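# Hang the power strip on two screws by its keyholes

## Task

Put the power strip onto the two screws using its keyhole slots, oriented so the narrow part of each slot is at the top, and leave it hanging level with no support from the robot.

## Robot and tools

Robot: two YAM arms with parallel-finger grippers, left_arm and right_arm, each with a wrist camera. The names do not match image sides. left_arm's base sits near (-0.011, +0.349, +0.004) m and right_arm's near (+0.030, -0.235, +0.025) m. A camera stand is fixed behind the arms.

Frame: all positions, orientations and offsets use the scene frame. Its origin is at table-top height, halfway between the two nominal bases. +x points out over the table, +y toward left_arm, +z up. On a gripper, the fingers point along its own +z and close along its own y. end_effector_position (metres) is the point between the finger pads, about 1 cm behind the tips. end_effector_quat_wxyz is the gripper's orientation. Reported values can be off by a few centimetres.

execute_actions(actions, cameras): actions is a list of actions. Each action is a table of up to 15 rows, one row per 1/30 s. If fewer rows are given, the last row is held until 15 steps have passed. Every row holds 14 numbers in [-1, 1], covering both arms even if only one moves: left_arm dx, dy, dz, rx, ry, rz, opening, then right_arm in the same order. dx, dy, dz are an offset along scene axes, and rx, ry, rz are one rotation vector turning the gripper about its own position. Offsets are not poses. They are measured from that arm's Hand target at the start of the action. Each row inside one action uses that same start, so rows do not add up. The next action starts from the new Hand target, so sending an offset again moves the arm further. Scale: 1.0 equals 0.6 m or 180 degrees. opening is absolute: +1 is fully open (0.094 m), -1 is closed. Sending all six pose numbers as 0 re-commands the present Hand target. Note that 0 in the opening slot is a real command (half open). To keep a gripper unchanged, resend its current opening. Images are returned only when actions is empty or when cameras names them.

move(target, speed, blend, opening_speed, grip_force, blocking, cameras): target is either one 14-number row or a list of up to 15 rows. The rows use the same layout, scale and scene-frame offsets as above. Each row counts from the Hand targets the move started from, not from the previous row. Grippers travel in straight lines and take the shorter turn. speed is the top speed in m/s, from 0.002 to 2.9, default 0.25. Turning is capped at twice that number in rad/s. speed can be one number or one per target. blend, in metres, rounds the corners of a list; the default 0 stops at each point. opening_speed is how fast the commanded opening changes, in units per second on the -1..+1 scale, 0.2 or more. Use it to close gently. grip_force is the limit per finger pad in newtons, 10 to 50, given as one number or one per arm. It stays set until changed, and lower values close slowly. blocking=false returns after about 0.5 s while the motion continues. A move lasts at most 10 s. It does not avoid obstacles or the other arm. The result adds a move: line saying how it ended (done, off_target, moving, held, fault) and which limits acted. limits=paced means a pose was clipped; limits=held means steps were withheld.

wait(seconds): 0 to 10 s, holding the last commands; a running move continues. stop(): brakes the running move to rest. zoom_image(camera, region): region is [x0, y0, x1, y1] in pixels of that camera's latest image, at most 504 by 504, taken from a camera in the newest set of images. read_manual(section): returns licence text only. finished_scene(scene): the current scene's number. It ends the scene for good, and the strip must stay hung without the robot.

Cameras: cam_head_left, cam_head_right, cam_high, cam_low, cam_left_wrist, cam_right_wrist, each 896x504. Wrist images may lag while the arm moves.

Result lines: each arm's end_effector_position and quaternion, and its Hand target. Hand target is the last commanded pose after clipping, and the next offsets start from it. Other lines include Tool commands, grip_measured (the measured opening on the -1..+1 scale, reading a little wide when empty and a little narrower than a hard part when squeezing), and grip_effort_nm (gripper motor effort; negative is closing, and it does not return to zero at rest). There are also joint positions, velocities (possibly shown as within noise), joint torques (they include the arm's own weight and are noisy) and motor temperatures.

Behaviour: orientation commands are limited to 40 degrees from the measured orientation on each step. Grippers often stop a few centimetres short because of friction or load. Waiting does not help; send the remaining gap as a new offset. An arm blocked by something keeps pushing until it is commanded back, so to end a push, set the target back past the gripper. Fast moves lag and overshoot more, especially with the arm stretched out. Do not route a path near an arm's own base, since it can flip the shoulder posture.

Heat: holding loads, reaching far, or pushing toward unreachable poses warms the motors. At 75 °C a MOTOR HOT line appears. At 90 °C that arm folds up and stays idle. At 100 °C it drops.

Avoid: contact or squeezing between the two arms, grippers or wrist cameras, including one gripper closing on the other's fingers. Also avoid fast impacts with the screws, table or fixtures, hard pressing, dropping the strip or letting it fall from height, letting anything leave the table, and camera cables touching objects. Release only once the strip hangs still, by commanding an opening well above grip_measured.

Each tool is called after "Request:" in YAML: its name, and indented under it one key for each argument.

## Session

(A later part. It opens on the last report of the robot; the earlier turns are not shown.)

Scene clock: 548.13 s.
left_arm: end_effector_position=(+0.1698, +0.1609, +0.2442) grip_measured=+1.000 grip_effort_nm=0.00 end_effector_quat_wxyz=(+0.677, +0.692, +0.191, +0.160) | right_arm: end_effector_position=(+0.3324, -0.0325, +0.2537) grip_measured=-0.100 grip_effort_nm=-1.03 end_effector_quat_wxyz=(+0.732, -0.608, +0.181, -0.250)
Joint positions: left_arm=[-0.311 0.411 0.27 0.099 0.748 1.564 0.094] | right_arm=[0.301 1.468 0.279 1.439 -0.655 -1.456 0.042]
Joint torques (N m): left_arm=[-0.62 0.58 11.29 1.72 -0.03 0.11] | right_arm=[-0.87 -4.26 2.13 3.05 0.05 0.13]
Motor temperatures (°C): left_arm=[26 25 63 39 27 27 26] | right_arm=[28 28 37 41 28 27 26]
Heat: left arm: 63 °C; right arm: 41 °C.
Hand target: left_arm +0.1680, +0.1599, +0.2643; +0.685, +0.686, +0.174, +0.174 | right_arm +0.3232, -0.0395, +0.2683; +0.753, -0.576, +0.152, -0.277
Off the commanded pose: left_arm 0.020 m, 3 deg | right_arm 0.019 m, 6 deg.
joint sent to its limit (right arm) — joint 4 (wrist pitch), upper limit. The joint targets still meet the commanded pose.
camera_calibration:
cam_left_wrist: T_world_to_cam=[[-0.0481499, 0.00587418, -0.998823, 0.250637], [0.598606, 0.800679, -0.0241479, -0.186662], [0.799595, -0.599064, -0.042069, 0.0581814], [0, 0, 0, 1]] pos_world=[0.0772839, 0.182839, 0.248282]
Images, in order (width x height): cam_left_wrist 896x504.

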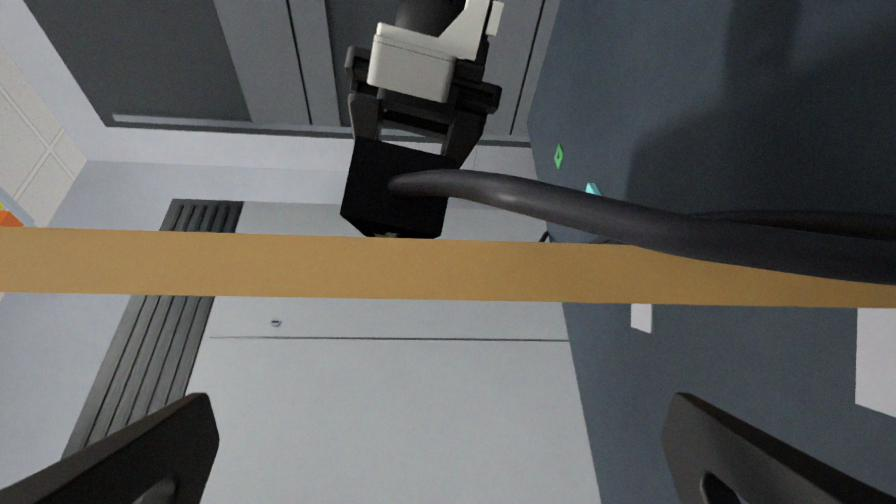

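Request:
execute_actions:
  actions: []
  cameras: []

Scene clock: 549.80 s.
left_arm: end_effector_position=(+0.1698, +0.1609, +0.2442) grip_measured=+1.000 grip_effort_nm=0.00 end_effector_quat_wxyz=(+0.677, +0.692, +0.191, +0.160) | right_arm: end_effector_position=(+0.3324, -0.0326, +0.2538) grip_measured=-0.100 grip_effort_nm=-1.03 end_effector_quat_wxyz=(+0.732, -0.607, +0.181, -0.250)
Joint positions: left_arm=[-0.311 0.411 0.27 0.099 0.748 1.564 0.094] | right_arm=[0.301 1.469 0.279 1.44 -0.655 -1.456 0.042]
Joint velocities: within noise
Joint torques (N m): left_arm=[-0.61 0.58 11.29 1.72 -0.02 0.11] | right_arm=[-0.84 -4.19 2.11 3.03 0 0.09]
Motor temperatures (°C): left_arm=[26 25 63 39 27 27 26] | right_arm=[28 28 37 42 28 27 26]
Heat: left arm: 63 °C; right arm: 42 °C.
Hand target: left_arm +0.1680, +0.1599, +0.2643; +0.685, +0.686, +0.174, +0.174 | right_arm +0.3233, -0.0396, +0.2684; +0.753, -0.576, +0.152, -0.278
Tool commands: left_gripper/opening=+1.0 right_gripper/opening=-0.4
Off the commanded pose: left_arm 0.020 m, 3 deg | right_arm 0.019 m, 6 deg.
No camera images: "cameras" was empty.

Request:
move:
  target:
    - [0,0,0,0,0,0,1.0, 0.01,0.0152,0.0393,-0.0497,0.0685,0.0064,-0.4]
    - [0,0,0,0,0,0,1.0, 0.01,0.0152,0.0027,-0.0497,0.0685,0.0064,-0.4]
  speed: [0.1,0.05]
  cameras: ["cam_left_wrist"]

Scene clock: 553.63 s.
left_arm: end_effector_position=(+0.1698, +0.1609, +0.2442) grip_measured=+1.000 grip_effort_nm=0.00 end_effector_quat_wxyz=(+0.677, +0.692, +0.191, +0.160) | right_arm: end_effector_position=(+0.3319, -0.0309, +0.2576) grip_measured=-0.100 grip_effort_nm=-1.03 end_effector_quat_wxyz=(+0.667, -0.678, +0.208, -0.227)
Joint positions: left_arm=[-0.311 0.411 0.27 0.099 0.748 1.564 0.094] | right_arm=[0.303 1.168 0.399 0.761 -0.662 -1.606 0.042]
Joint torques (N m): left_arm=[-0.61 0.58 11.29 1.71 -0.02 0.11] | right_arm=[-0.85 -3.25 6.26 2.48 -0.27 0.57]
Motor temperatures (°C): left_arm=[26 25 63 39 27 27 26] | right_arm=[28 28 37 43 28 27 26]
Heat: left arm: 63 °C; right arm: 43 °C.
Hand target: left_arm +0.1680, +0.1599, +0.2643; +0.685, +0.686, +0.174, +0.174 | right_arm +0.3292, -0.0304, +0.2700; +0.688, -0.661, +0.204, -0.217
Off the commanded pose: left_arm 0.020 m, 3 deg | right_arm 0.013 m, 3 deg.
move: off_target (left_arm, right_arm)
camera_calibration:
cam_left_wrist: T_world_to_cam=[[-0.0481499, 0.00587418, -0.998823, 0.250637], [0.598606, 0.800679, -0.0241479, -0.186662], [0.799595, -0.599064, -0.042069, 0.0581814], [0, 0, 0, 1]] pos_world=[0.0772839, 0.182839, 0.248282]
Images, in order (width x height): cam_left_wrist 896x504.

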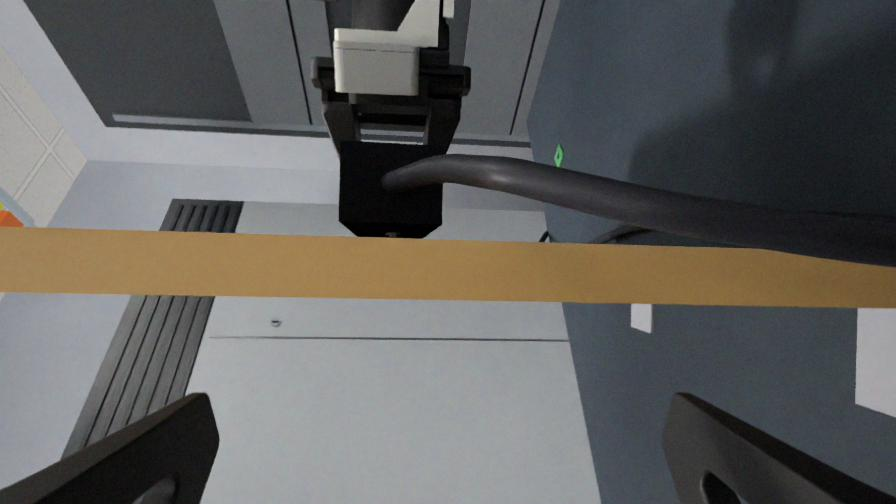

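Request:
move:
  target: [0,0,0,0,0,0,1.0, 0.0,0.0,0.001,0.0096,0.0137,0,-0.4]
  speed: 0.05
  cameras: ["cam_left_wrist","cam_high","cam_head_right"]

Request:
zoom_image:
  camera: "cam_high"
  region: [440, 150, 540, 250]

Request:
zoom_image:
  camera: "cam_head_right"
  region: [400, 200, 470, 270]

Request:
zoom_image:
  camera: "cam_high"
  region: [330, 110, 430, 210]

Request:
zoom_image:
  camera: "cam_head_right"
  region: [340, 270, 410, 340]

Scene clock: 555.97 s.
left_arm: end_effector_position=(+0.1698, +0.1609, +0.2442) grip_measured=+1.000 grip_effort_nm=-0.01 end_effector_quat_wxyz=(+0.677, +0.692, +0.191, +0.160) | right_arm: end_effector_position=(+0.3319, -0.0309, +0.2577) grip_measured=-0.100 grip_effort_nm=-1.03 end_effector_quat_wxyz=(+0.668, -0.677, +0.210, -0.225)
Joint positions: left_arm=[-0.311 0.411 0.27 0.099 0.748 1.564 0.094] | right_arm=[0.303 1.168 0.399 0.762 -0.662 -1.6 0.042]
Joint torques (N m): left_arm=[-0.59 0.58 11.29 1.71 -0.02 0.11] | right_arm=[-0.57 -3.73 6.53 2.31 -0.25 1]
Motor temperatures (°C): left_arm=[26 25 64 39 27 27 26] | right_arm=[28 28 37 43 28 27 26]
Heat: left arm: 64 °C; right arm: 43 °C.
Hand target: left_arm +0.1680, +0.1599, +0.2643; +0.685, +0.686, +0.174, +0.174 | right_arm +0.3292, -0.0304, +0.2707; +0.694, -0.655, +0.222, -0.200
Off the commanded pose: left_arm 0.020 m, 3 deg | right_arm 0.013 m, 5 deg.
move: off_target (left_arm, right_arm)
camera_calibration:
cam_left_wrist: T_world_to_cam=[[-0.0481499, 0.00587418, -0.998823, 0.250637], [0.598606, 0.800679, -0.0241479, -0.186662], [0.799595, -0.599064, -0.042069, 0.0581814], [0, 0, 0, 1]] pos_world=[0.0772839, 0.182839, 0.248282]
Images, in order (width x height): cam_head_right 896x504, cam_high 896x504, cam_left_wrist 896x504.

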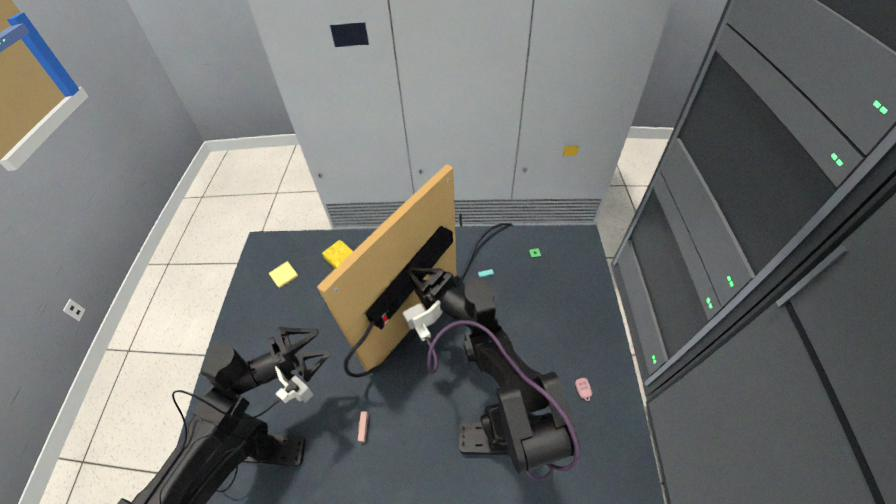

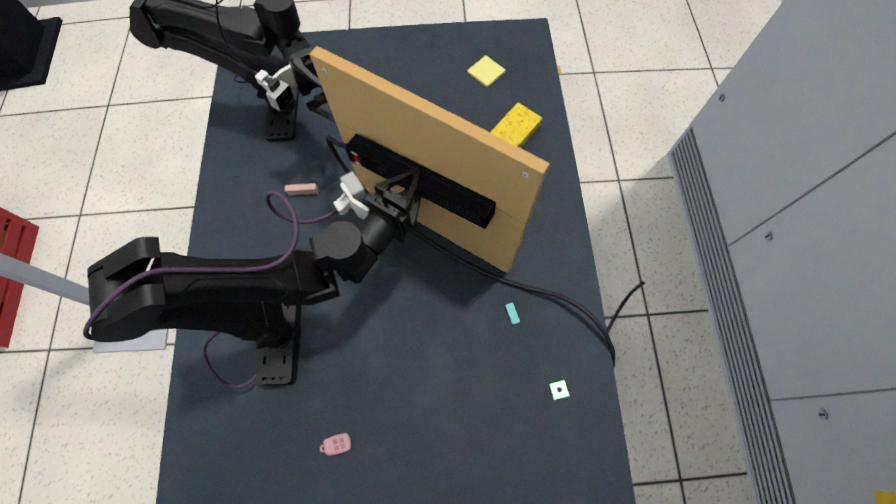

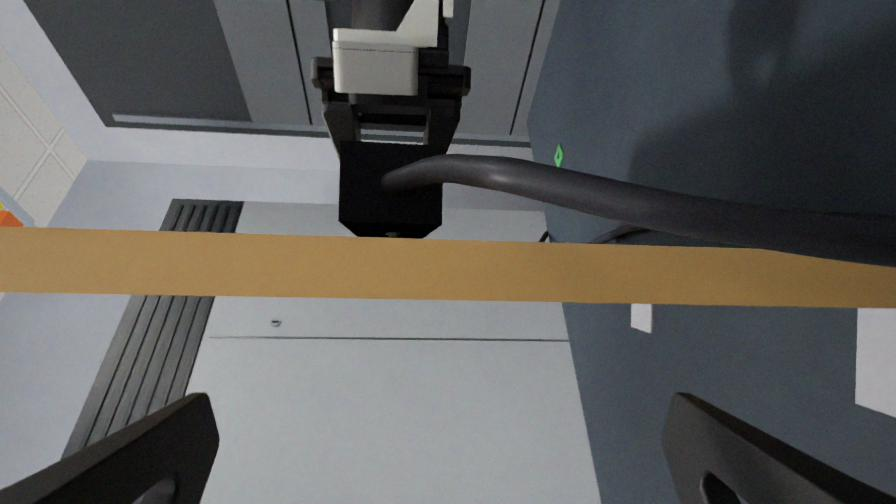

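Scaled by 5.040 from the camera's 896x504 image, which has a finer 1280x720 frame.

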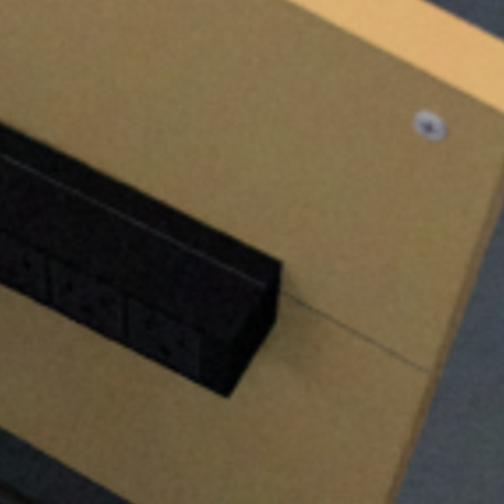

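Scaled by 7.200 from the camera's 896x504 image, which has a finer 1280x720 frame.

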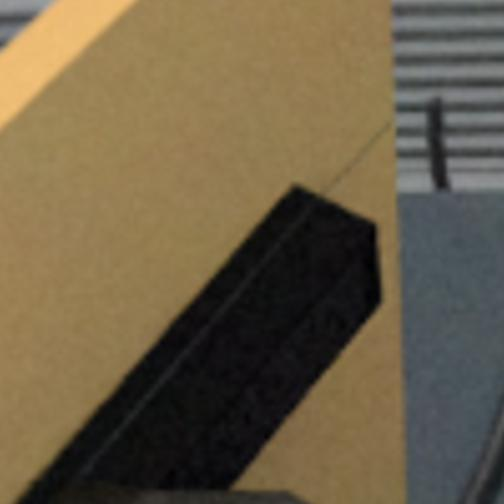

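Scaled by 5.040 from the camera's 896x504 image, which has a finer 1280x720 frame.

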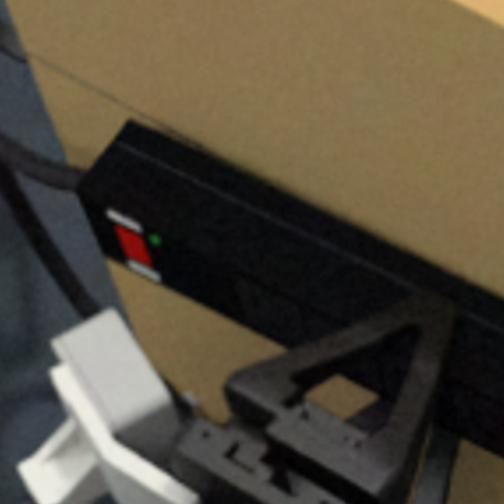

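Scaled by 7.200 from the camera's 896x504 image, which has a finer 1280x720 frame.

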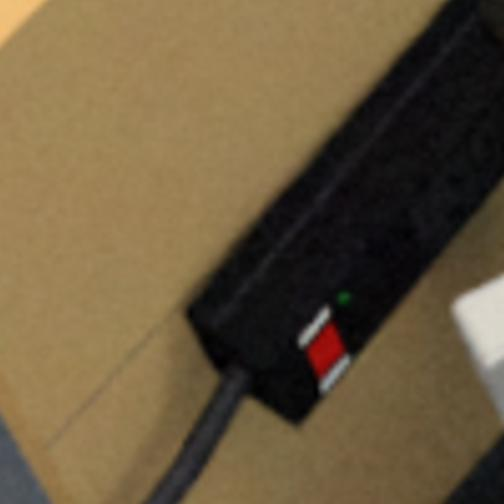

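Request:
move:
  target: [0,0,0,0,0,0,1.0, 0.0,0.0,0.0,0.0096,0.0137,0,-0.4]
  speed: 0.05
  cameras: ["cam_left_wrist"]

Scene clock: 557.93 s.
left_arm: end_effector_position=(+0.1698, +0.1609, +0.2442) grip_measured=+1.000 grip_effort_nm=0.00 end_effector_quat_wxyz=(+0.677, +0.692, +0.191, +0.160) | right_arm: end_effector_position=(+0.3319, -0.0309, +0.2577) grip_measured=-0.100 grip_effort_nm=-1.03 end_effector_quat_wxyz=(+0.669, -0.677, +0.212, -0.223)
Joint positions: left_arm=[-0.311 0.411 0.27 0.099 0.748 1.564 0.094] | right_arm=[0.303 1.168 0.399 0.762 -0.662 -1.594 0.042]
Joint torques (N m): left_arm=[-0.62 0.57 11.3 1.71 -0.02 0.11] | right_arm=[-0.39 -4.19 6.48 2.21 -0.26 1.37]
Motor temperatures (°C): left_arm=[26 25 64 39 27 27 26] | right_arm=[28 28 37 42 28 27 26]
Heat: left arm: 64 °C; right arm: 42 °C.
Hand target: left_arm +0.1680, +0.1599, +0.2643; +0.685, +0.686, +0.174, +0.174 | right_arm +0.3292, -0.0304, +0.2707; +0.699, -0.649, +0.240, -0.183
Off the commanded pose: left_arm 0.020 m, 3 deg | right_arm 0.013 m, 7 deg.
move: off_target (left_arm, right_arm)
camera_calibration:
cam_left_wrist: T_world_to_cam=[[-0.0481499, 0.00587418, -0.998823, 0.250637], [0.598606, 0.800679, -0.0241479, -0.186662], [0.799595, -0.599064, -0.042069, 0.0581814], [0, 0, 0, 1]] pos_world=[0.0772839, 0.182839, 0.248282]
Images, in order (width x height): cam_left_wrist 896x504.

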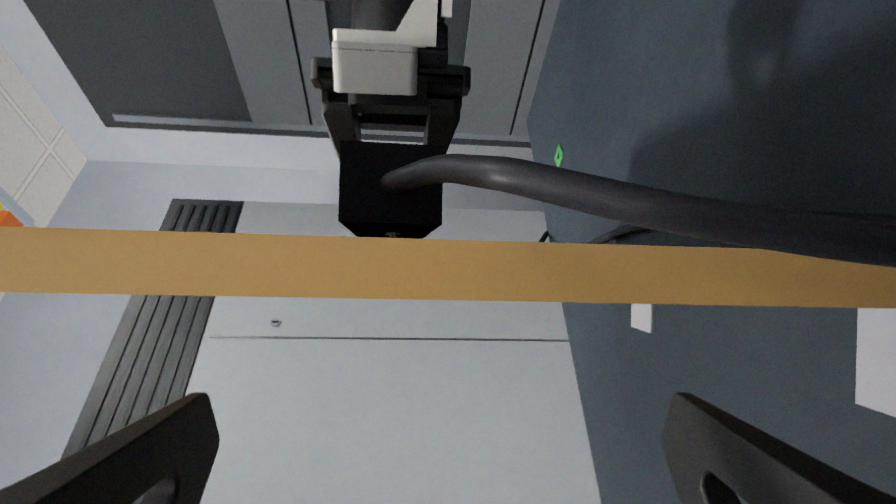

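Request:
move:
  target: [0,0,0,0,0,0,1.0, 0.0015,0.0021,-0.003,0.0128,0.0182,0,-0.4]
  speed: 0.05
  cameras: ["cam_left_wrist"]

Scene clock: 562.87 s.
left_arm: end_effector_position=(+0.1698, +0.1609, +0.2442) grip_measured=+1.000 grip_effort_nm=0.00 end_effector_quat_wxyz=(+0.677, +0.692, +0.191, +0.160) | right_arm: end_effector_position=(+0.3324, -0.0312, +0.2596) grip_measured=-0.100 grip_effort_nm=-1.03 end_effector_quat_wxyz=(+0.675, -0.670, +0.225, -0.212)
Joint positions: left_arm=[-0.311 0.411 0.27 0.099 0.748 1.564 0.094] | right_arm=[0.303 1.168 0.399 0.771 -0.659 -1.549 0.042]
Joint torques (N m): left_arm=[-0.61 0.58 11.29 1.71 -0.02 0.11] | right_arm=[0.06 -3.1 6.67 2.15 -0.14 1.58]
Motor temperatures (°C): left_arm=[26 25 64 39 27 27 26] | right_arm=[28 27 37 42 28 27 26]
Heat: left arm: 64 °C; right arm: 42 °C.
Hand target: left_arm +0.1680, +0.1599, +0.2643; +0.685, +0.686, +0.174, +0.174 | right_arm +0.3301, -0.0292, +0.2688; +0.704, -0.640, +0.264, -0.159
Off the commanded pose: left_arm 0.020 m, 3 deg | right_arm 0.010 m, 9 deg.
move: off_target (left_arm, right_arm)
camera_calibration:
cam_left_wrist: T_world_to_cam=[[-0.0481499, 0.00587418, -0.998823, 0.250637], [0.598606, 0.800679, -0.0241479, -0.186662], [0.799595, -0.599064, -0.042069, 0.0581814], [0, 0, 0, 1]] pos_world=[0.0772839, 0.182839, 0.248282]
Images, in order (width x height): cam_left_wrist 896x504.

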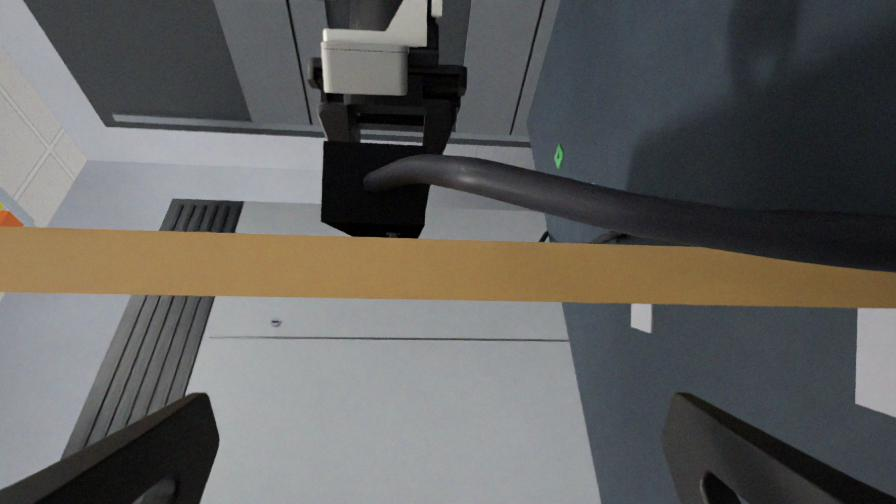

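Request:
move:
  target: [0,0,0,0,0,0,1.0, 0.0,0.0,-0.012,-0.045,0.0315,0,-0.4]
  speed: 0.08
  cameras: ["cam_left_wrist"]

Scene clock: 565.70 s.
left_arm: end_effector_position=(+0.1698, +0.1609, +0.2442) grip_measured=+1.000 grip_effort_nm=0.00 end_effector_quat_wxyz=(+0.677, +0.692, +0.191, +0.160) | right_arm: end_effector_position=(+0.3325, -0.0319, +0.2592) grip_measured=-0.100 grip_effort_nm=-1.03 end_effector_quat_wxyz=(-0.641, +0.701, -0.246, +0.194)
Joint positions: left_arm=[-0.311 0.411 0.27 0.099 0.748 1.564 0.094] | right_arm=[0.305 1.1 0.488 0.482 -0.65 -1.607 0.042]
Joint torques (N m): left_arm=[-0.61 0.58 11.28 1.71 -0.03 0.11] | right_arm=[0.36 -3.78 9.05 1.28 -0.18 1]
Motor temperatures (°C): left_arm=[26 25 64 39 27 27 26] | right_arm=[28 27 38 42 28 28 26]
Heat: left arm: 64 °C; right arm: 42 °C.
Hand target: left_arm +0.1680, +0.1599, +0.2643; +0.685, +0.686, +0.174, +0.174 | right_arm +0.3301, -0.0291, +0.2617; -0.644, +0.695, -0.286, +0.145
Off the commanded pose: left_arm 0.020 m, 3 deg | right_arm 0.004 m, 7 deg.
move: off_target (left_arm, right_arm)
camera_calibration:
cam_left_wrist: T_world_to_cam=[[-0.0481499, 0.00587418, -0.998823, 0.250637], [0.598606, 0.800679, -0.0241479, -0.186662], [0.799595, -0.599064, -0.042069, 0.0581814], [0, 0, 0, 1]] pos_world=[0.0772839, 0.182839, 0.248282]
Images, in order (width x height): cam_left_wrist 896x504.

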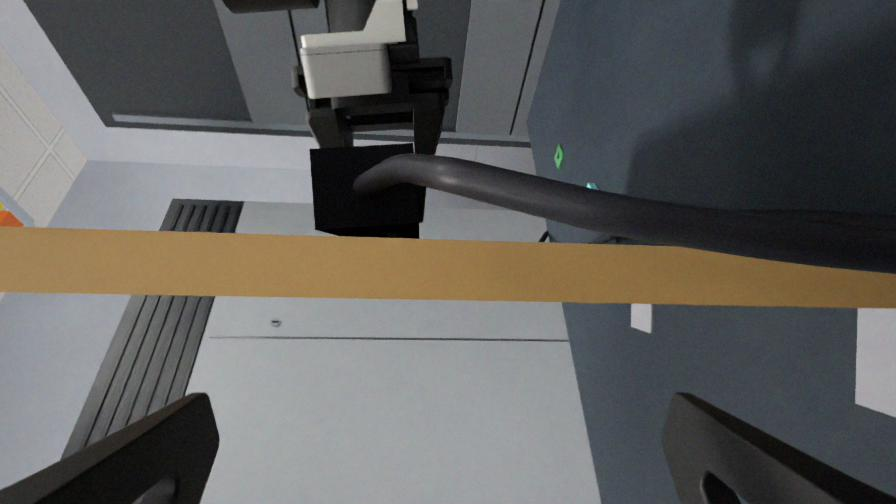

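Request:
move:
  target: [0,0,0,0,0,0,1.0, -0.0015,-0.0021,0.0105,0.0062,-0.0863,0.0052,-0.4]
  speed: 0.1
  cameras: ["cam_left_wrist"]

Scene clock: 574.17 s.
left_arm: end_effector_position=(+0.1698, +0.1609, +0.2442) grip_measured=+1.000 grip_effort_nm=0.00 end_effector_quat_wxyz=(+0.677, +0.692, +0.191, +0.160) | right_arm: end_effector_position=(+0.3318, -0.0314, +0.2555) grip_measured=-0.100 grip_effort_nm=-1.03 end_effector_quat_wxyz=(+0.666, -0.680, +0.206, -0.228)
Joint positions: left_arm=[-0.311 0.411 0.27 0.099 0.748 1.564 0.094] | right_arm=[0.3 1.172 0.395 0.767 -0.668 -1.613 0.042]
Joint torques (N m): left_arm=[-0.61 0.58 11.29 1.72 -0.02 0.11] | right_arm=[-0.5 -3.07 5.75 2.54 -0.22 0.34]
Motor temperatures (°C): left_arm=[26 25 64 39 27 27 26] | right_arm=[28 27 38 41 28 28 26]
Heat: left arm: 64 °C; right arm: 41 °C.
Hand target: left_arm +0.1680, +0.1599, +0.2643; +0.685, +0.686, +0.174, +0.174 | right_arm +0.3293, -0.0304, +0.2679; +0.684, -0.665, +0.193, -0.230
Off the commanded pose: left_arm 0.020 m, 3 deg | right_arm 0.013 m, 3 deg.
move: off_target (left_arm, right_arm)
camera_calibration:
cam_left_wrist: T_world_to_cam=[[-0.0481499, 0.00587418, -0.998823, 0.250637], [0.598606, 0.800679, -0.0241479, -0.186662], [0.799595, -0.599064, -0.042069, 0.0581814], [0, 0, 0, 1]] pos_world=[0.0772839, 0.182839, 0.248282]
Images, in order (width x height): cam_left_wrist 896x504.

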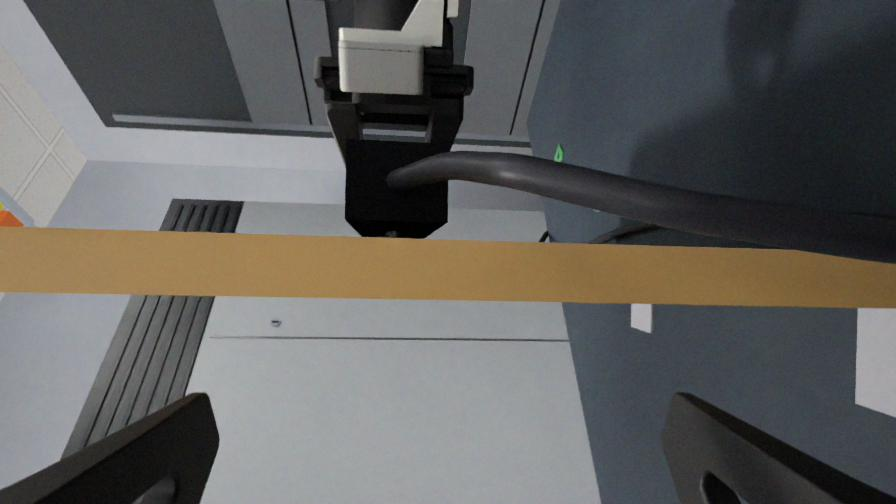

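Request:
move:
  target: [0,0,0,0,0,0,1.0, -0.0134,-0.0191,0.002,0.0,0.0,0,-0.4]
  speed: 0.1
  cameras: ["cam_left_wrist"]

Scene clock: 575.60 s.
left_arm: end_effector_position=(+0.1698, +0.1609, +0.2442) grip_measured=+1.000 grip_effort_nm=0.00 end_effector_quat_wxyz=(+0.677, +0.692, +0.191, +0.160) | right_arm: end_effector_position=(+0.3279, -0.0420, +0.2547) grip_measured=-0.100 grip_effort_nm=-1.03 end_effector_quat_wxyz=(+0.667, -0.678, +0.203, -0.231)
Joint positions: left_arm=[-0.311 0.411 0.27 0.099 0.748 1.564 0.094] | right_arm=[0.255 1.143 0.369 0.771 -0.711 -1.616 0.042]
Joint torques (N m): left_arm=[-0.61 0.58 11.29 1.71 -0.02 0.11] | right_arm=[-0.4 -5.56 5.76 2.2 -0.24 0.37]
Motor temperatures (°C): left_arm=[26 25 64 39 27 27 26] | right_arm=[28 27 38 41 28 27 26]
Heat: left arm: 64 °C; right arm: 41 °C.
Hand target: left_arm +0.1680, +0.1599, +0.2643; +0.685, +0.686, +0.174, +0.174 | right_arm +0.3212, -0.0419, +0.2691; +0.684, -0.665, +0.192, -0.230
Off the commanded pose: left_arm 0.020 m, 3 deg | right_arm 0.016 m, 3 deg.
move: off_target (left_arm, right_arm)
camera_calibration:
cam_left_wrist: T_world_to_cam=[[-0.0481499, 0.00587418, -0.998823, 0.250637], [0.598606, 0.800679, -0.0241479, -0.186662], [0.799595, -0.599064, -0.042069, 0.0581814], [0, 0, 0, 1]] pos_world=[0.0772839, 0.182839, 0.248282]
Images, in order (width x height): cam_left_wrist 896x504.

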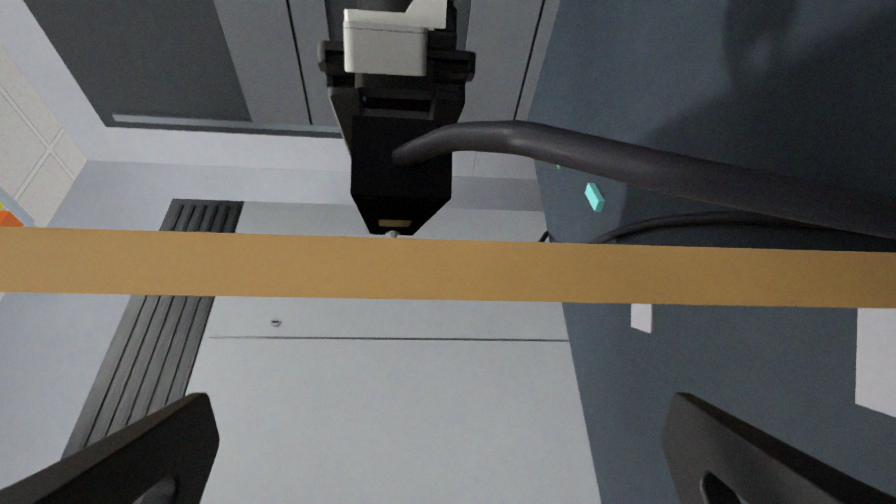

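Request:
move:
  target:
    - [0,0,0,0,0,0,1.0, -0.0478,-0.0685,0.0432,0,0,0,-0.4]
    - [0,0,0,0,0,0,1.0, -0.152,-0.0802,-0.2152,-0.4132,0.3048,-0.0151,-0.4]
    - [0,0,0,0,0,0,1.0, -0.6187,0.1698,-0.2485,-0.4922,0.1651,0.1381,-0.4]
  speed: [0.15,0.3,0.25]
  blend: [0.02,0.03,0]
  cameras: ["cam_high","cam_head_left","cam_right_wrist"]

Scene clock: 583.53 s.
left_arm: end_effector_position=(+0.1698, +0.1609, +0.2442) grip_measured=+1.000 grip_effort_nm=0.00 end_effector_quat_wxyz=(+0.677, +0.692, +0.191, +0.160) | right_arm: end_effector_position=(-0.0100, +0.0398, +0.1252) grip_measured=-0.100 grip_effort_nm=-1.03 end_effector_quat_wxyz=(+0.030, +0.996, +0.027, +0.083)
Joint positions: left_arm=[-0.311 0.411 0.27 0.099 0.748 1.564 0.094] | right_arm=[1.829 1.687 1.315 -1.294 0.15 -1.379 0.042]
Joint torques (N m): left_arm=[-0.61 0.57 11.29 1.72 -0.02 0.11] | right_arm=[2.1 -5.46 7.8 1.16 -1.41 0.59]
Motor temperatures (°C): left_arm=[26 25 64 39 27 27 26] | right_arm=[28 27 39 40 28 27 26]
Heat: left arm: 64 °C; right arm: 40 °C.
Hand target: left_arm +0.1680, +0.1599, +0.2643; +0.685, +0.686, +0.174, +0.174 | right_arm -0.0500, +0.0600, +0.1200; +0.000, +1.000, +0.000, +0.001
Off the commanded pose: left_arm 0.020 m, 3 deg | right_arm 0.045 m, 11 deg.
move: off_target (left_arm, right_arm)
camera_calibration:
cam_right_wrist: T_world_to_cam=[[-0.0598187, 0.994025, -0.0913003, -0.0238281], [0.826518, 0.100609, 0.553846, -0.0289677], [0.559723, -0.042331, -0.827598, 0.200932], [0, 0, 0, 1]] pos_world=[-0.0899491, 0.0351057, 0.180159]
Images, in order (width x height): cam_head_left 896x504, cam_high 896x504, cam_right_wrist 896x504.

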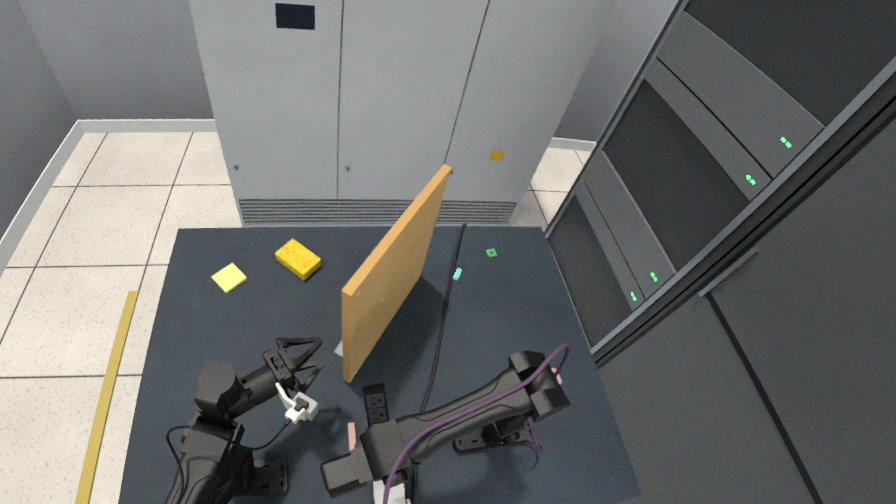

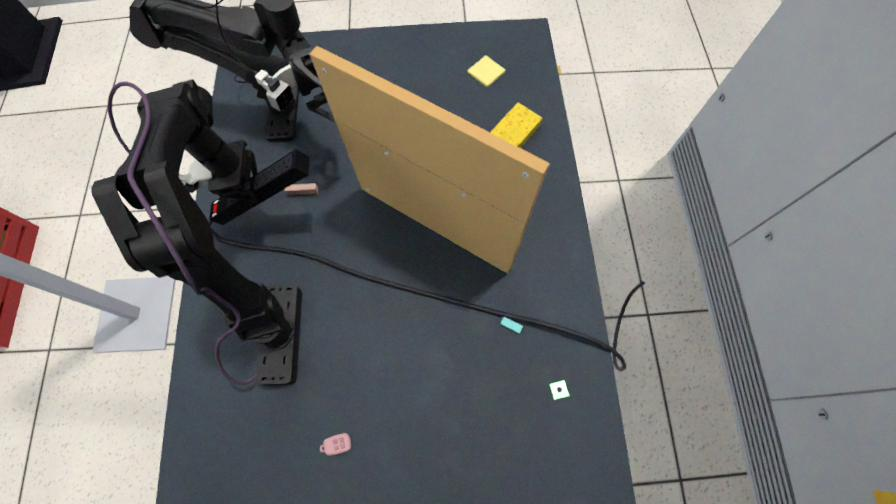

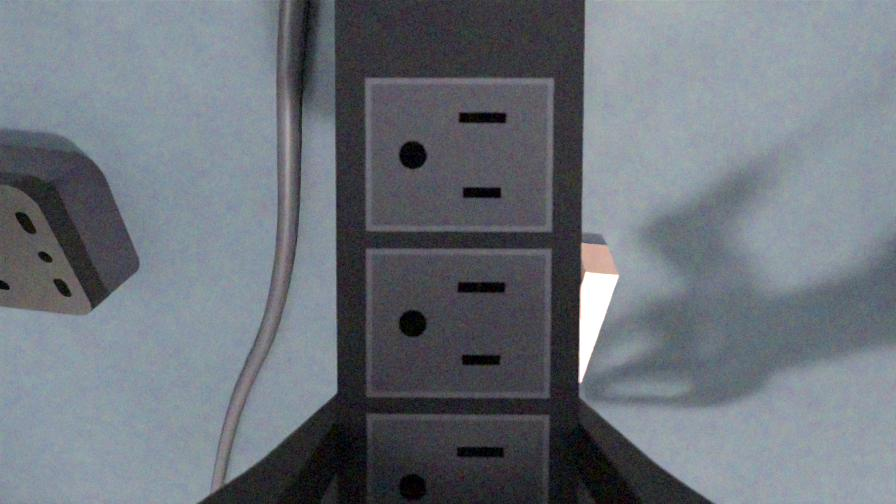

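Request:
move:
  target:
    - [0,0,0,0,0,0,1.0, 0.3083,-0.0333,0.0,0,0,0,-0.4]
    - [0,0,0,0,0,0,1.0, 0.3083,-0.0333,-0.18,0,0,0,-0.4]
  speed: [0.25,0.1]
  blend: [0.03,0]
  cameras: ["cam_high","cam_head_left","cam_right_wrist"]

Scene clock: 587.83 s.
left_arm: end_effector_position=(+0.1698, +0.1609, +0.2442) grip_measured=+1.000 grip_effort_nm=0.00 end_effector_quat_wxyz=(+0.677, +0.692, +0.191, +0.160) | right_arm: end_effector_position=(+0.1269, +0.0271, +0.0221) grip_measured=-0.100 grip_effort_nm=-1.03 end_effector_quat_wxyz=(+0.023, +0.999, -0.024, -0.018)
Joint positions: left_arm=[-0.311 0.411 0.27 0.099 0.748 1.564 0.094] | right_arm=[1.222 1.789 1.012 -0.85 -0.019 -1.892 0.042]
Joint torques (N m): left_arm=[-0.61 0.58 11.28 1.71 -0.02 0.11] | right_arm=[0.49 -5.65 3.82 1.32 0.2 -0.4]
Motor temperatures (°C): left_arm=[26 25 64 39 27 27 26] | right_arm=[28 28 39 39 28 27 26]
Heat: left arm: 64 °C; right arm: 39 °C.
Hand target: left_arm +0.1680, +0.1599, +0.2643; +0.685, +0.686, +0.174, +0.174 | right_arm +0.1349, +0.0400, +0.0119; +0.001, +1.000, +0.000, +0.000
Off the commanded pose: left_arm 0.020 m, 3 deg | right_arm 0.018 m, 4 deg.
move: off_target (left_arm, right_arm)
camera_calibration:
cam_right_wrist: T_world_to_cam=[[0.0304878, 0.997005, -0.0710744, -0.0243402], [0.925657, -0.00133336, 0.378363, -0.0896151], [0.377135, -0.0773259, -0.922925, 0.0646572], [0, 0, 0, 1]] pos_world=[0.0593104, 0.0291475, 0.0918508]
Images, in order (width x height): cam_head_left 896x504, cam_high 896x504, cam_right_wrist 896x504.

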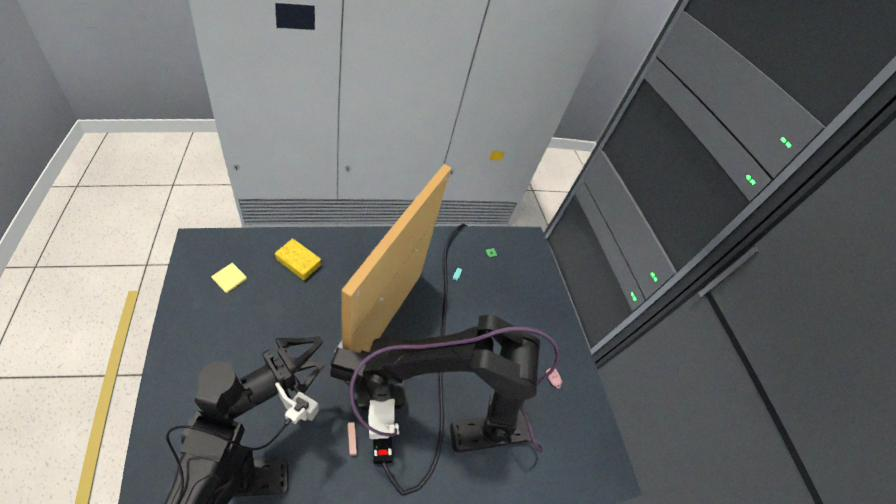

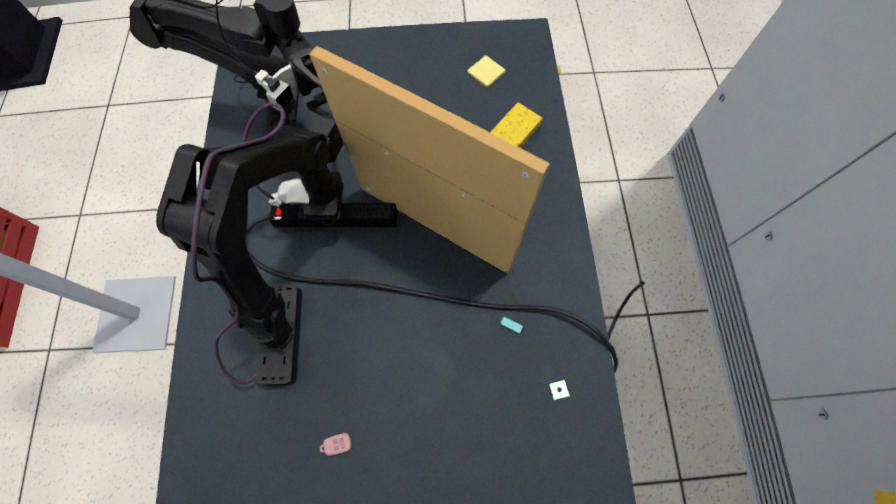

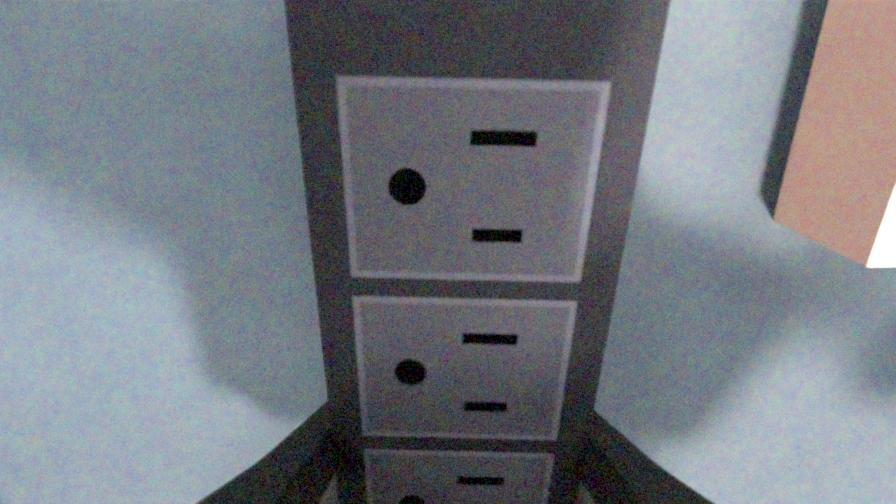

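Request:
move:
  target:
    - [0,0,0,0,0,0,1.0, 0,0,0.13,0,0,0,-0.4]
    - [0,0,0,0,0,0,1.0, 0.2552,-0.225,0.5052,0.4953,-0.157,-0.1469,-0.4]
  speed: [0.15,0.3]
  blend: [0.03,0]
  cameras: ["cam_high","cam_head_left","cam_head_right","cam_left_wrist","cam_right_wrist"]

Scene clock: 594.93 s.
left_arm: end_effector_position=(+0.1698, +0.1609, +0.2442) grip_measured=+1.000 grip_effort_nm=0.00 end_effector_quat_wxyz=(+0.677, +0.692, +0.191, +0.160) | right_arm: end_effector_position=(+0.2936, -0.1001, +0.3099) grip_measured=-0.100 grip_effort_nm=-1.03 end_effector_quat_wxyz=(+0.675, -0.667, +0.214, -0.233)
Joint positions: left_arm=[-0.311 0.411 0.27 0.099 0.748 1.564 0.094] | right_arm=[-0.046 0.792 0.444 0.382 -0.993 -1.564 0.042]
Joint torques (N m): left_arm=[-0.62 0.58 11.29 1.72 -0.02 0.11] | right_arm=[0.7 -0.49 6.31 2.1 -0.3 0.47]
Motor temperatures (°C): left_arm=[26 25 65 39 27 27 26] | right_arm=[28 28 38 39 28 27 26]
Heat: left arm: 65 °C; right arm: 39 °C.
Hand target: left_arm +0.1680, +0.1599, +0.2643; +0.685, +0.686, +0.174, +0.174 | right_arm +0.2879, -0.0950, +0.3150; +0.688, -0.662, +0.204, -0.218
Off the commanded pose: left_arm 0.020 m, 3 deg | right_arm 0.009 m, 3 deg.
move: off_target (left_arm, right_arm)
camera_calibration:
cam_left_wrist: T_world_to_cam=[[-0.0481499, 0.00587418, -0.998823, 0.250637], [0.598606, 0.800679, -0.0241479, -0.186662], [0.799595, -0.599064, -0.042069, 0.0581814], [0, 0, 0, 1]] pos_world=[0.0772839, 0.182839, 0.248282]
cam_right_wrist: T_world_to_cam=[[-0.0270848, 0.0271285, 0.999265, -0.29417], [0.480622, -0.876155, 0.0368134, -0.204079], [0.876509, 0.481266, 0.0106919, -0.122454], [0, 0, 0, 1]] pos_world=[0.19745, -0.111891, 0.302776]
Images, in order (width x height): cam_head_left 896x504, cam_head_right 896x504, cam_high 896x504, cam_left_wrist 896x504, cam_right_wrist 896x504.

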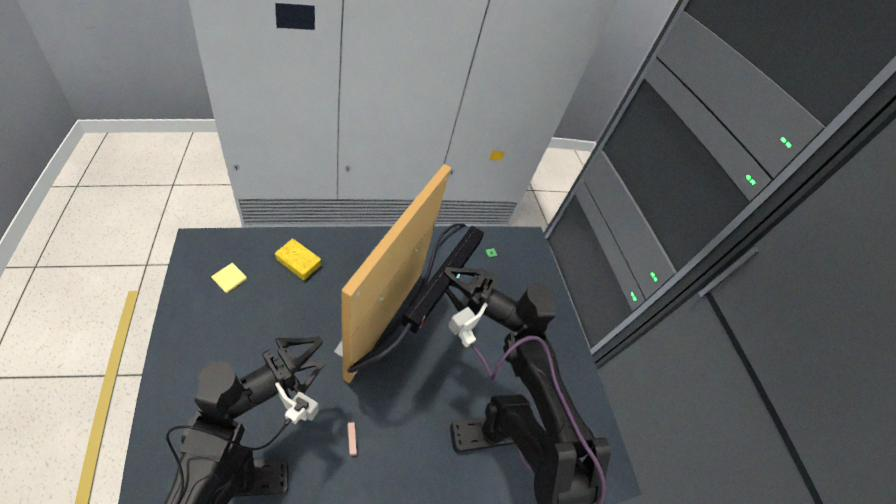

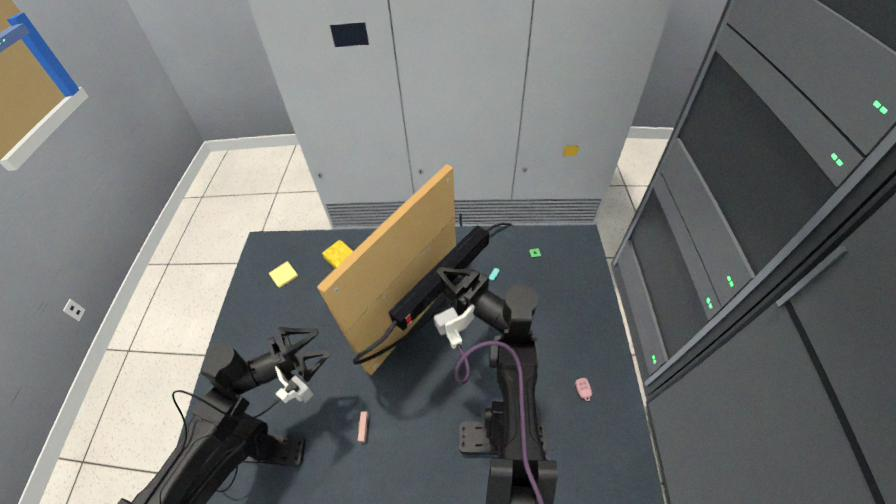

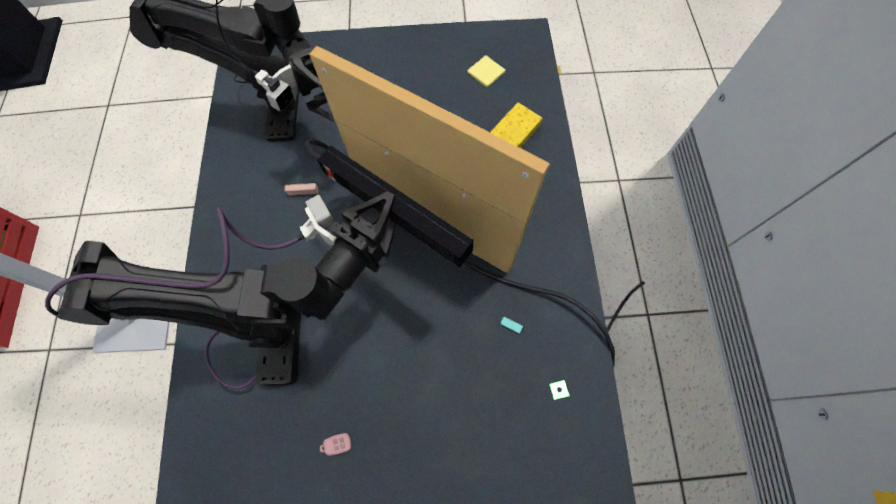

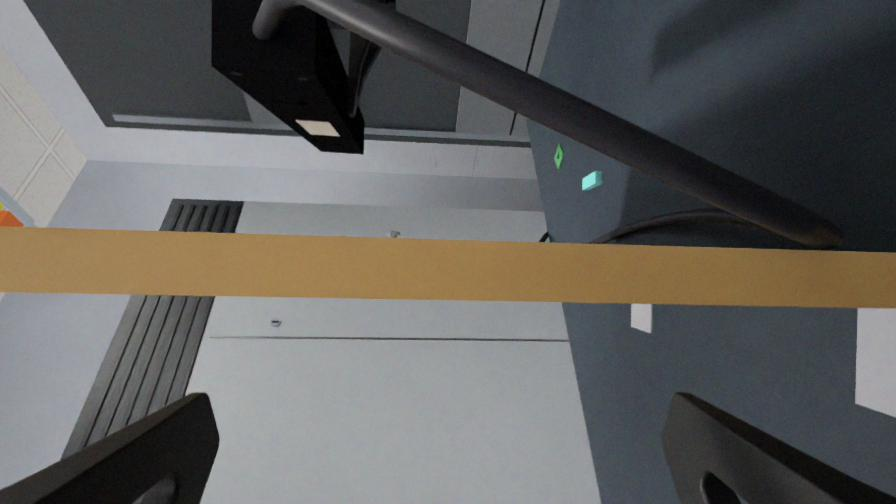

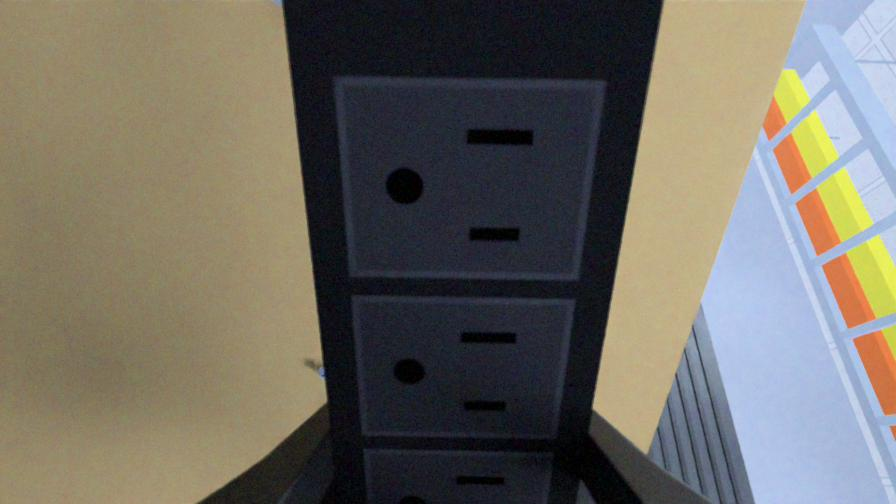

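Request:
zoom_image:
  camera: "cam_head_right"
  region: [330, 230, 520, 390]

Request:
zoom_image:
  camera: "cam_head_left"
  region: [330, 220, 520, 390]

Scaled by 2.653 from the camera's 896x504 image, which has a finer 1280x720 frame.

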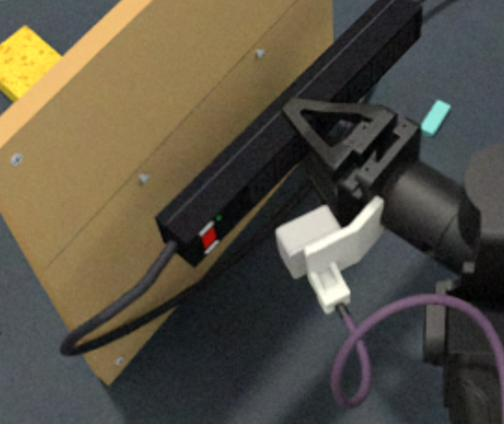

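Scaled by 2.653 from the camera's 896x504 image, which has a finer 1280x720 frame.

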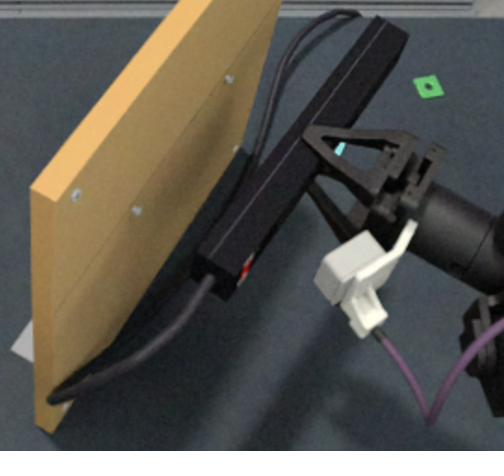

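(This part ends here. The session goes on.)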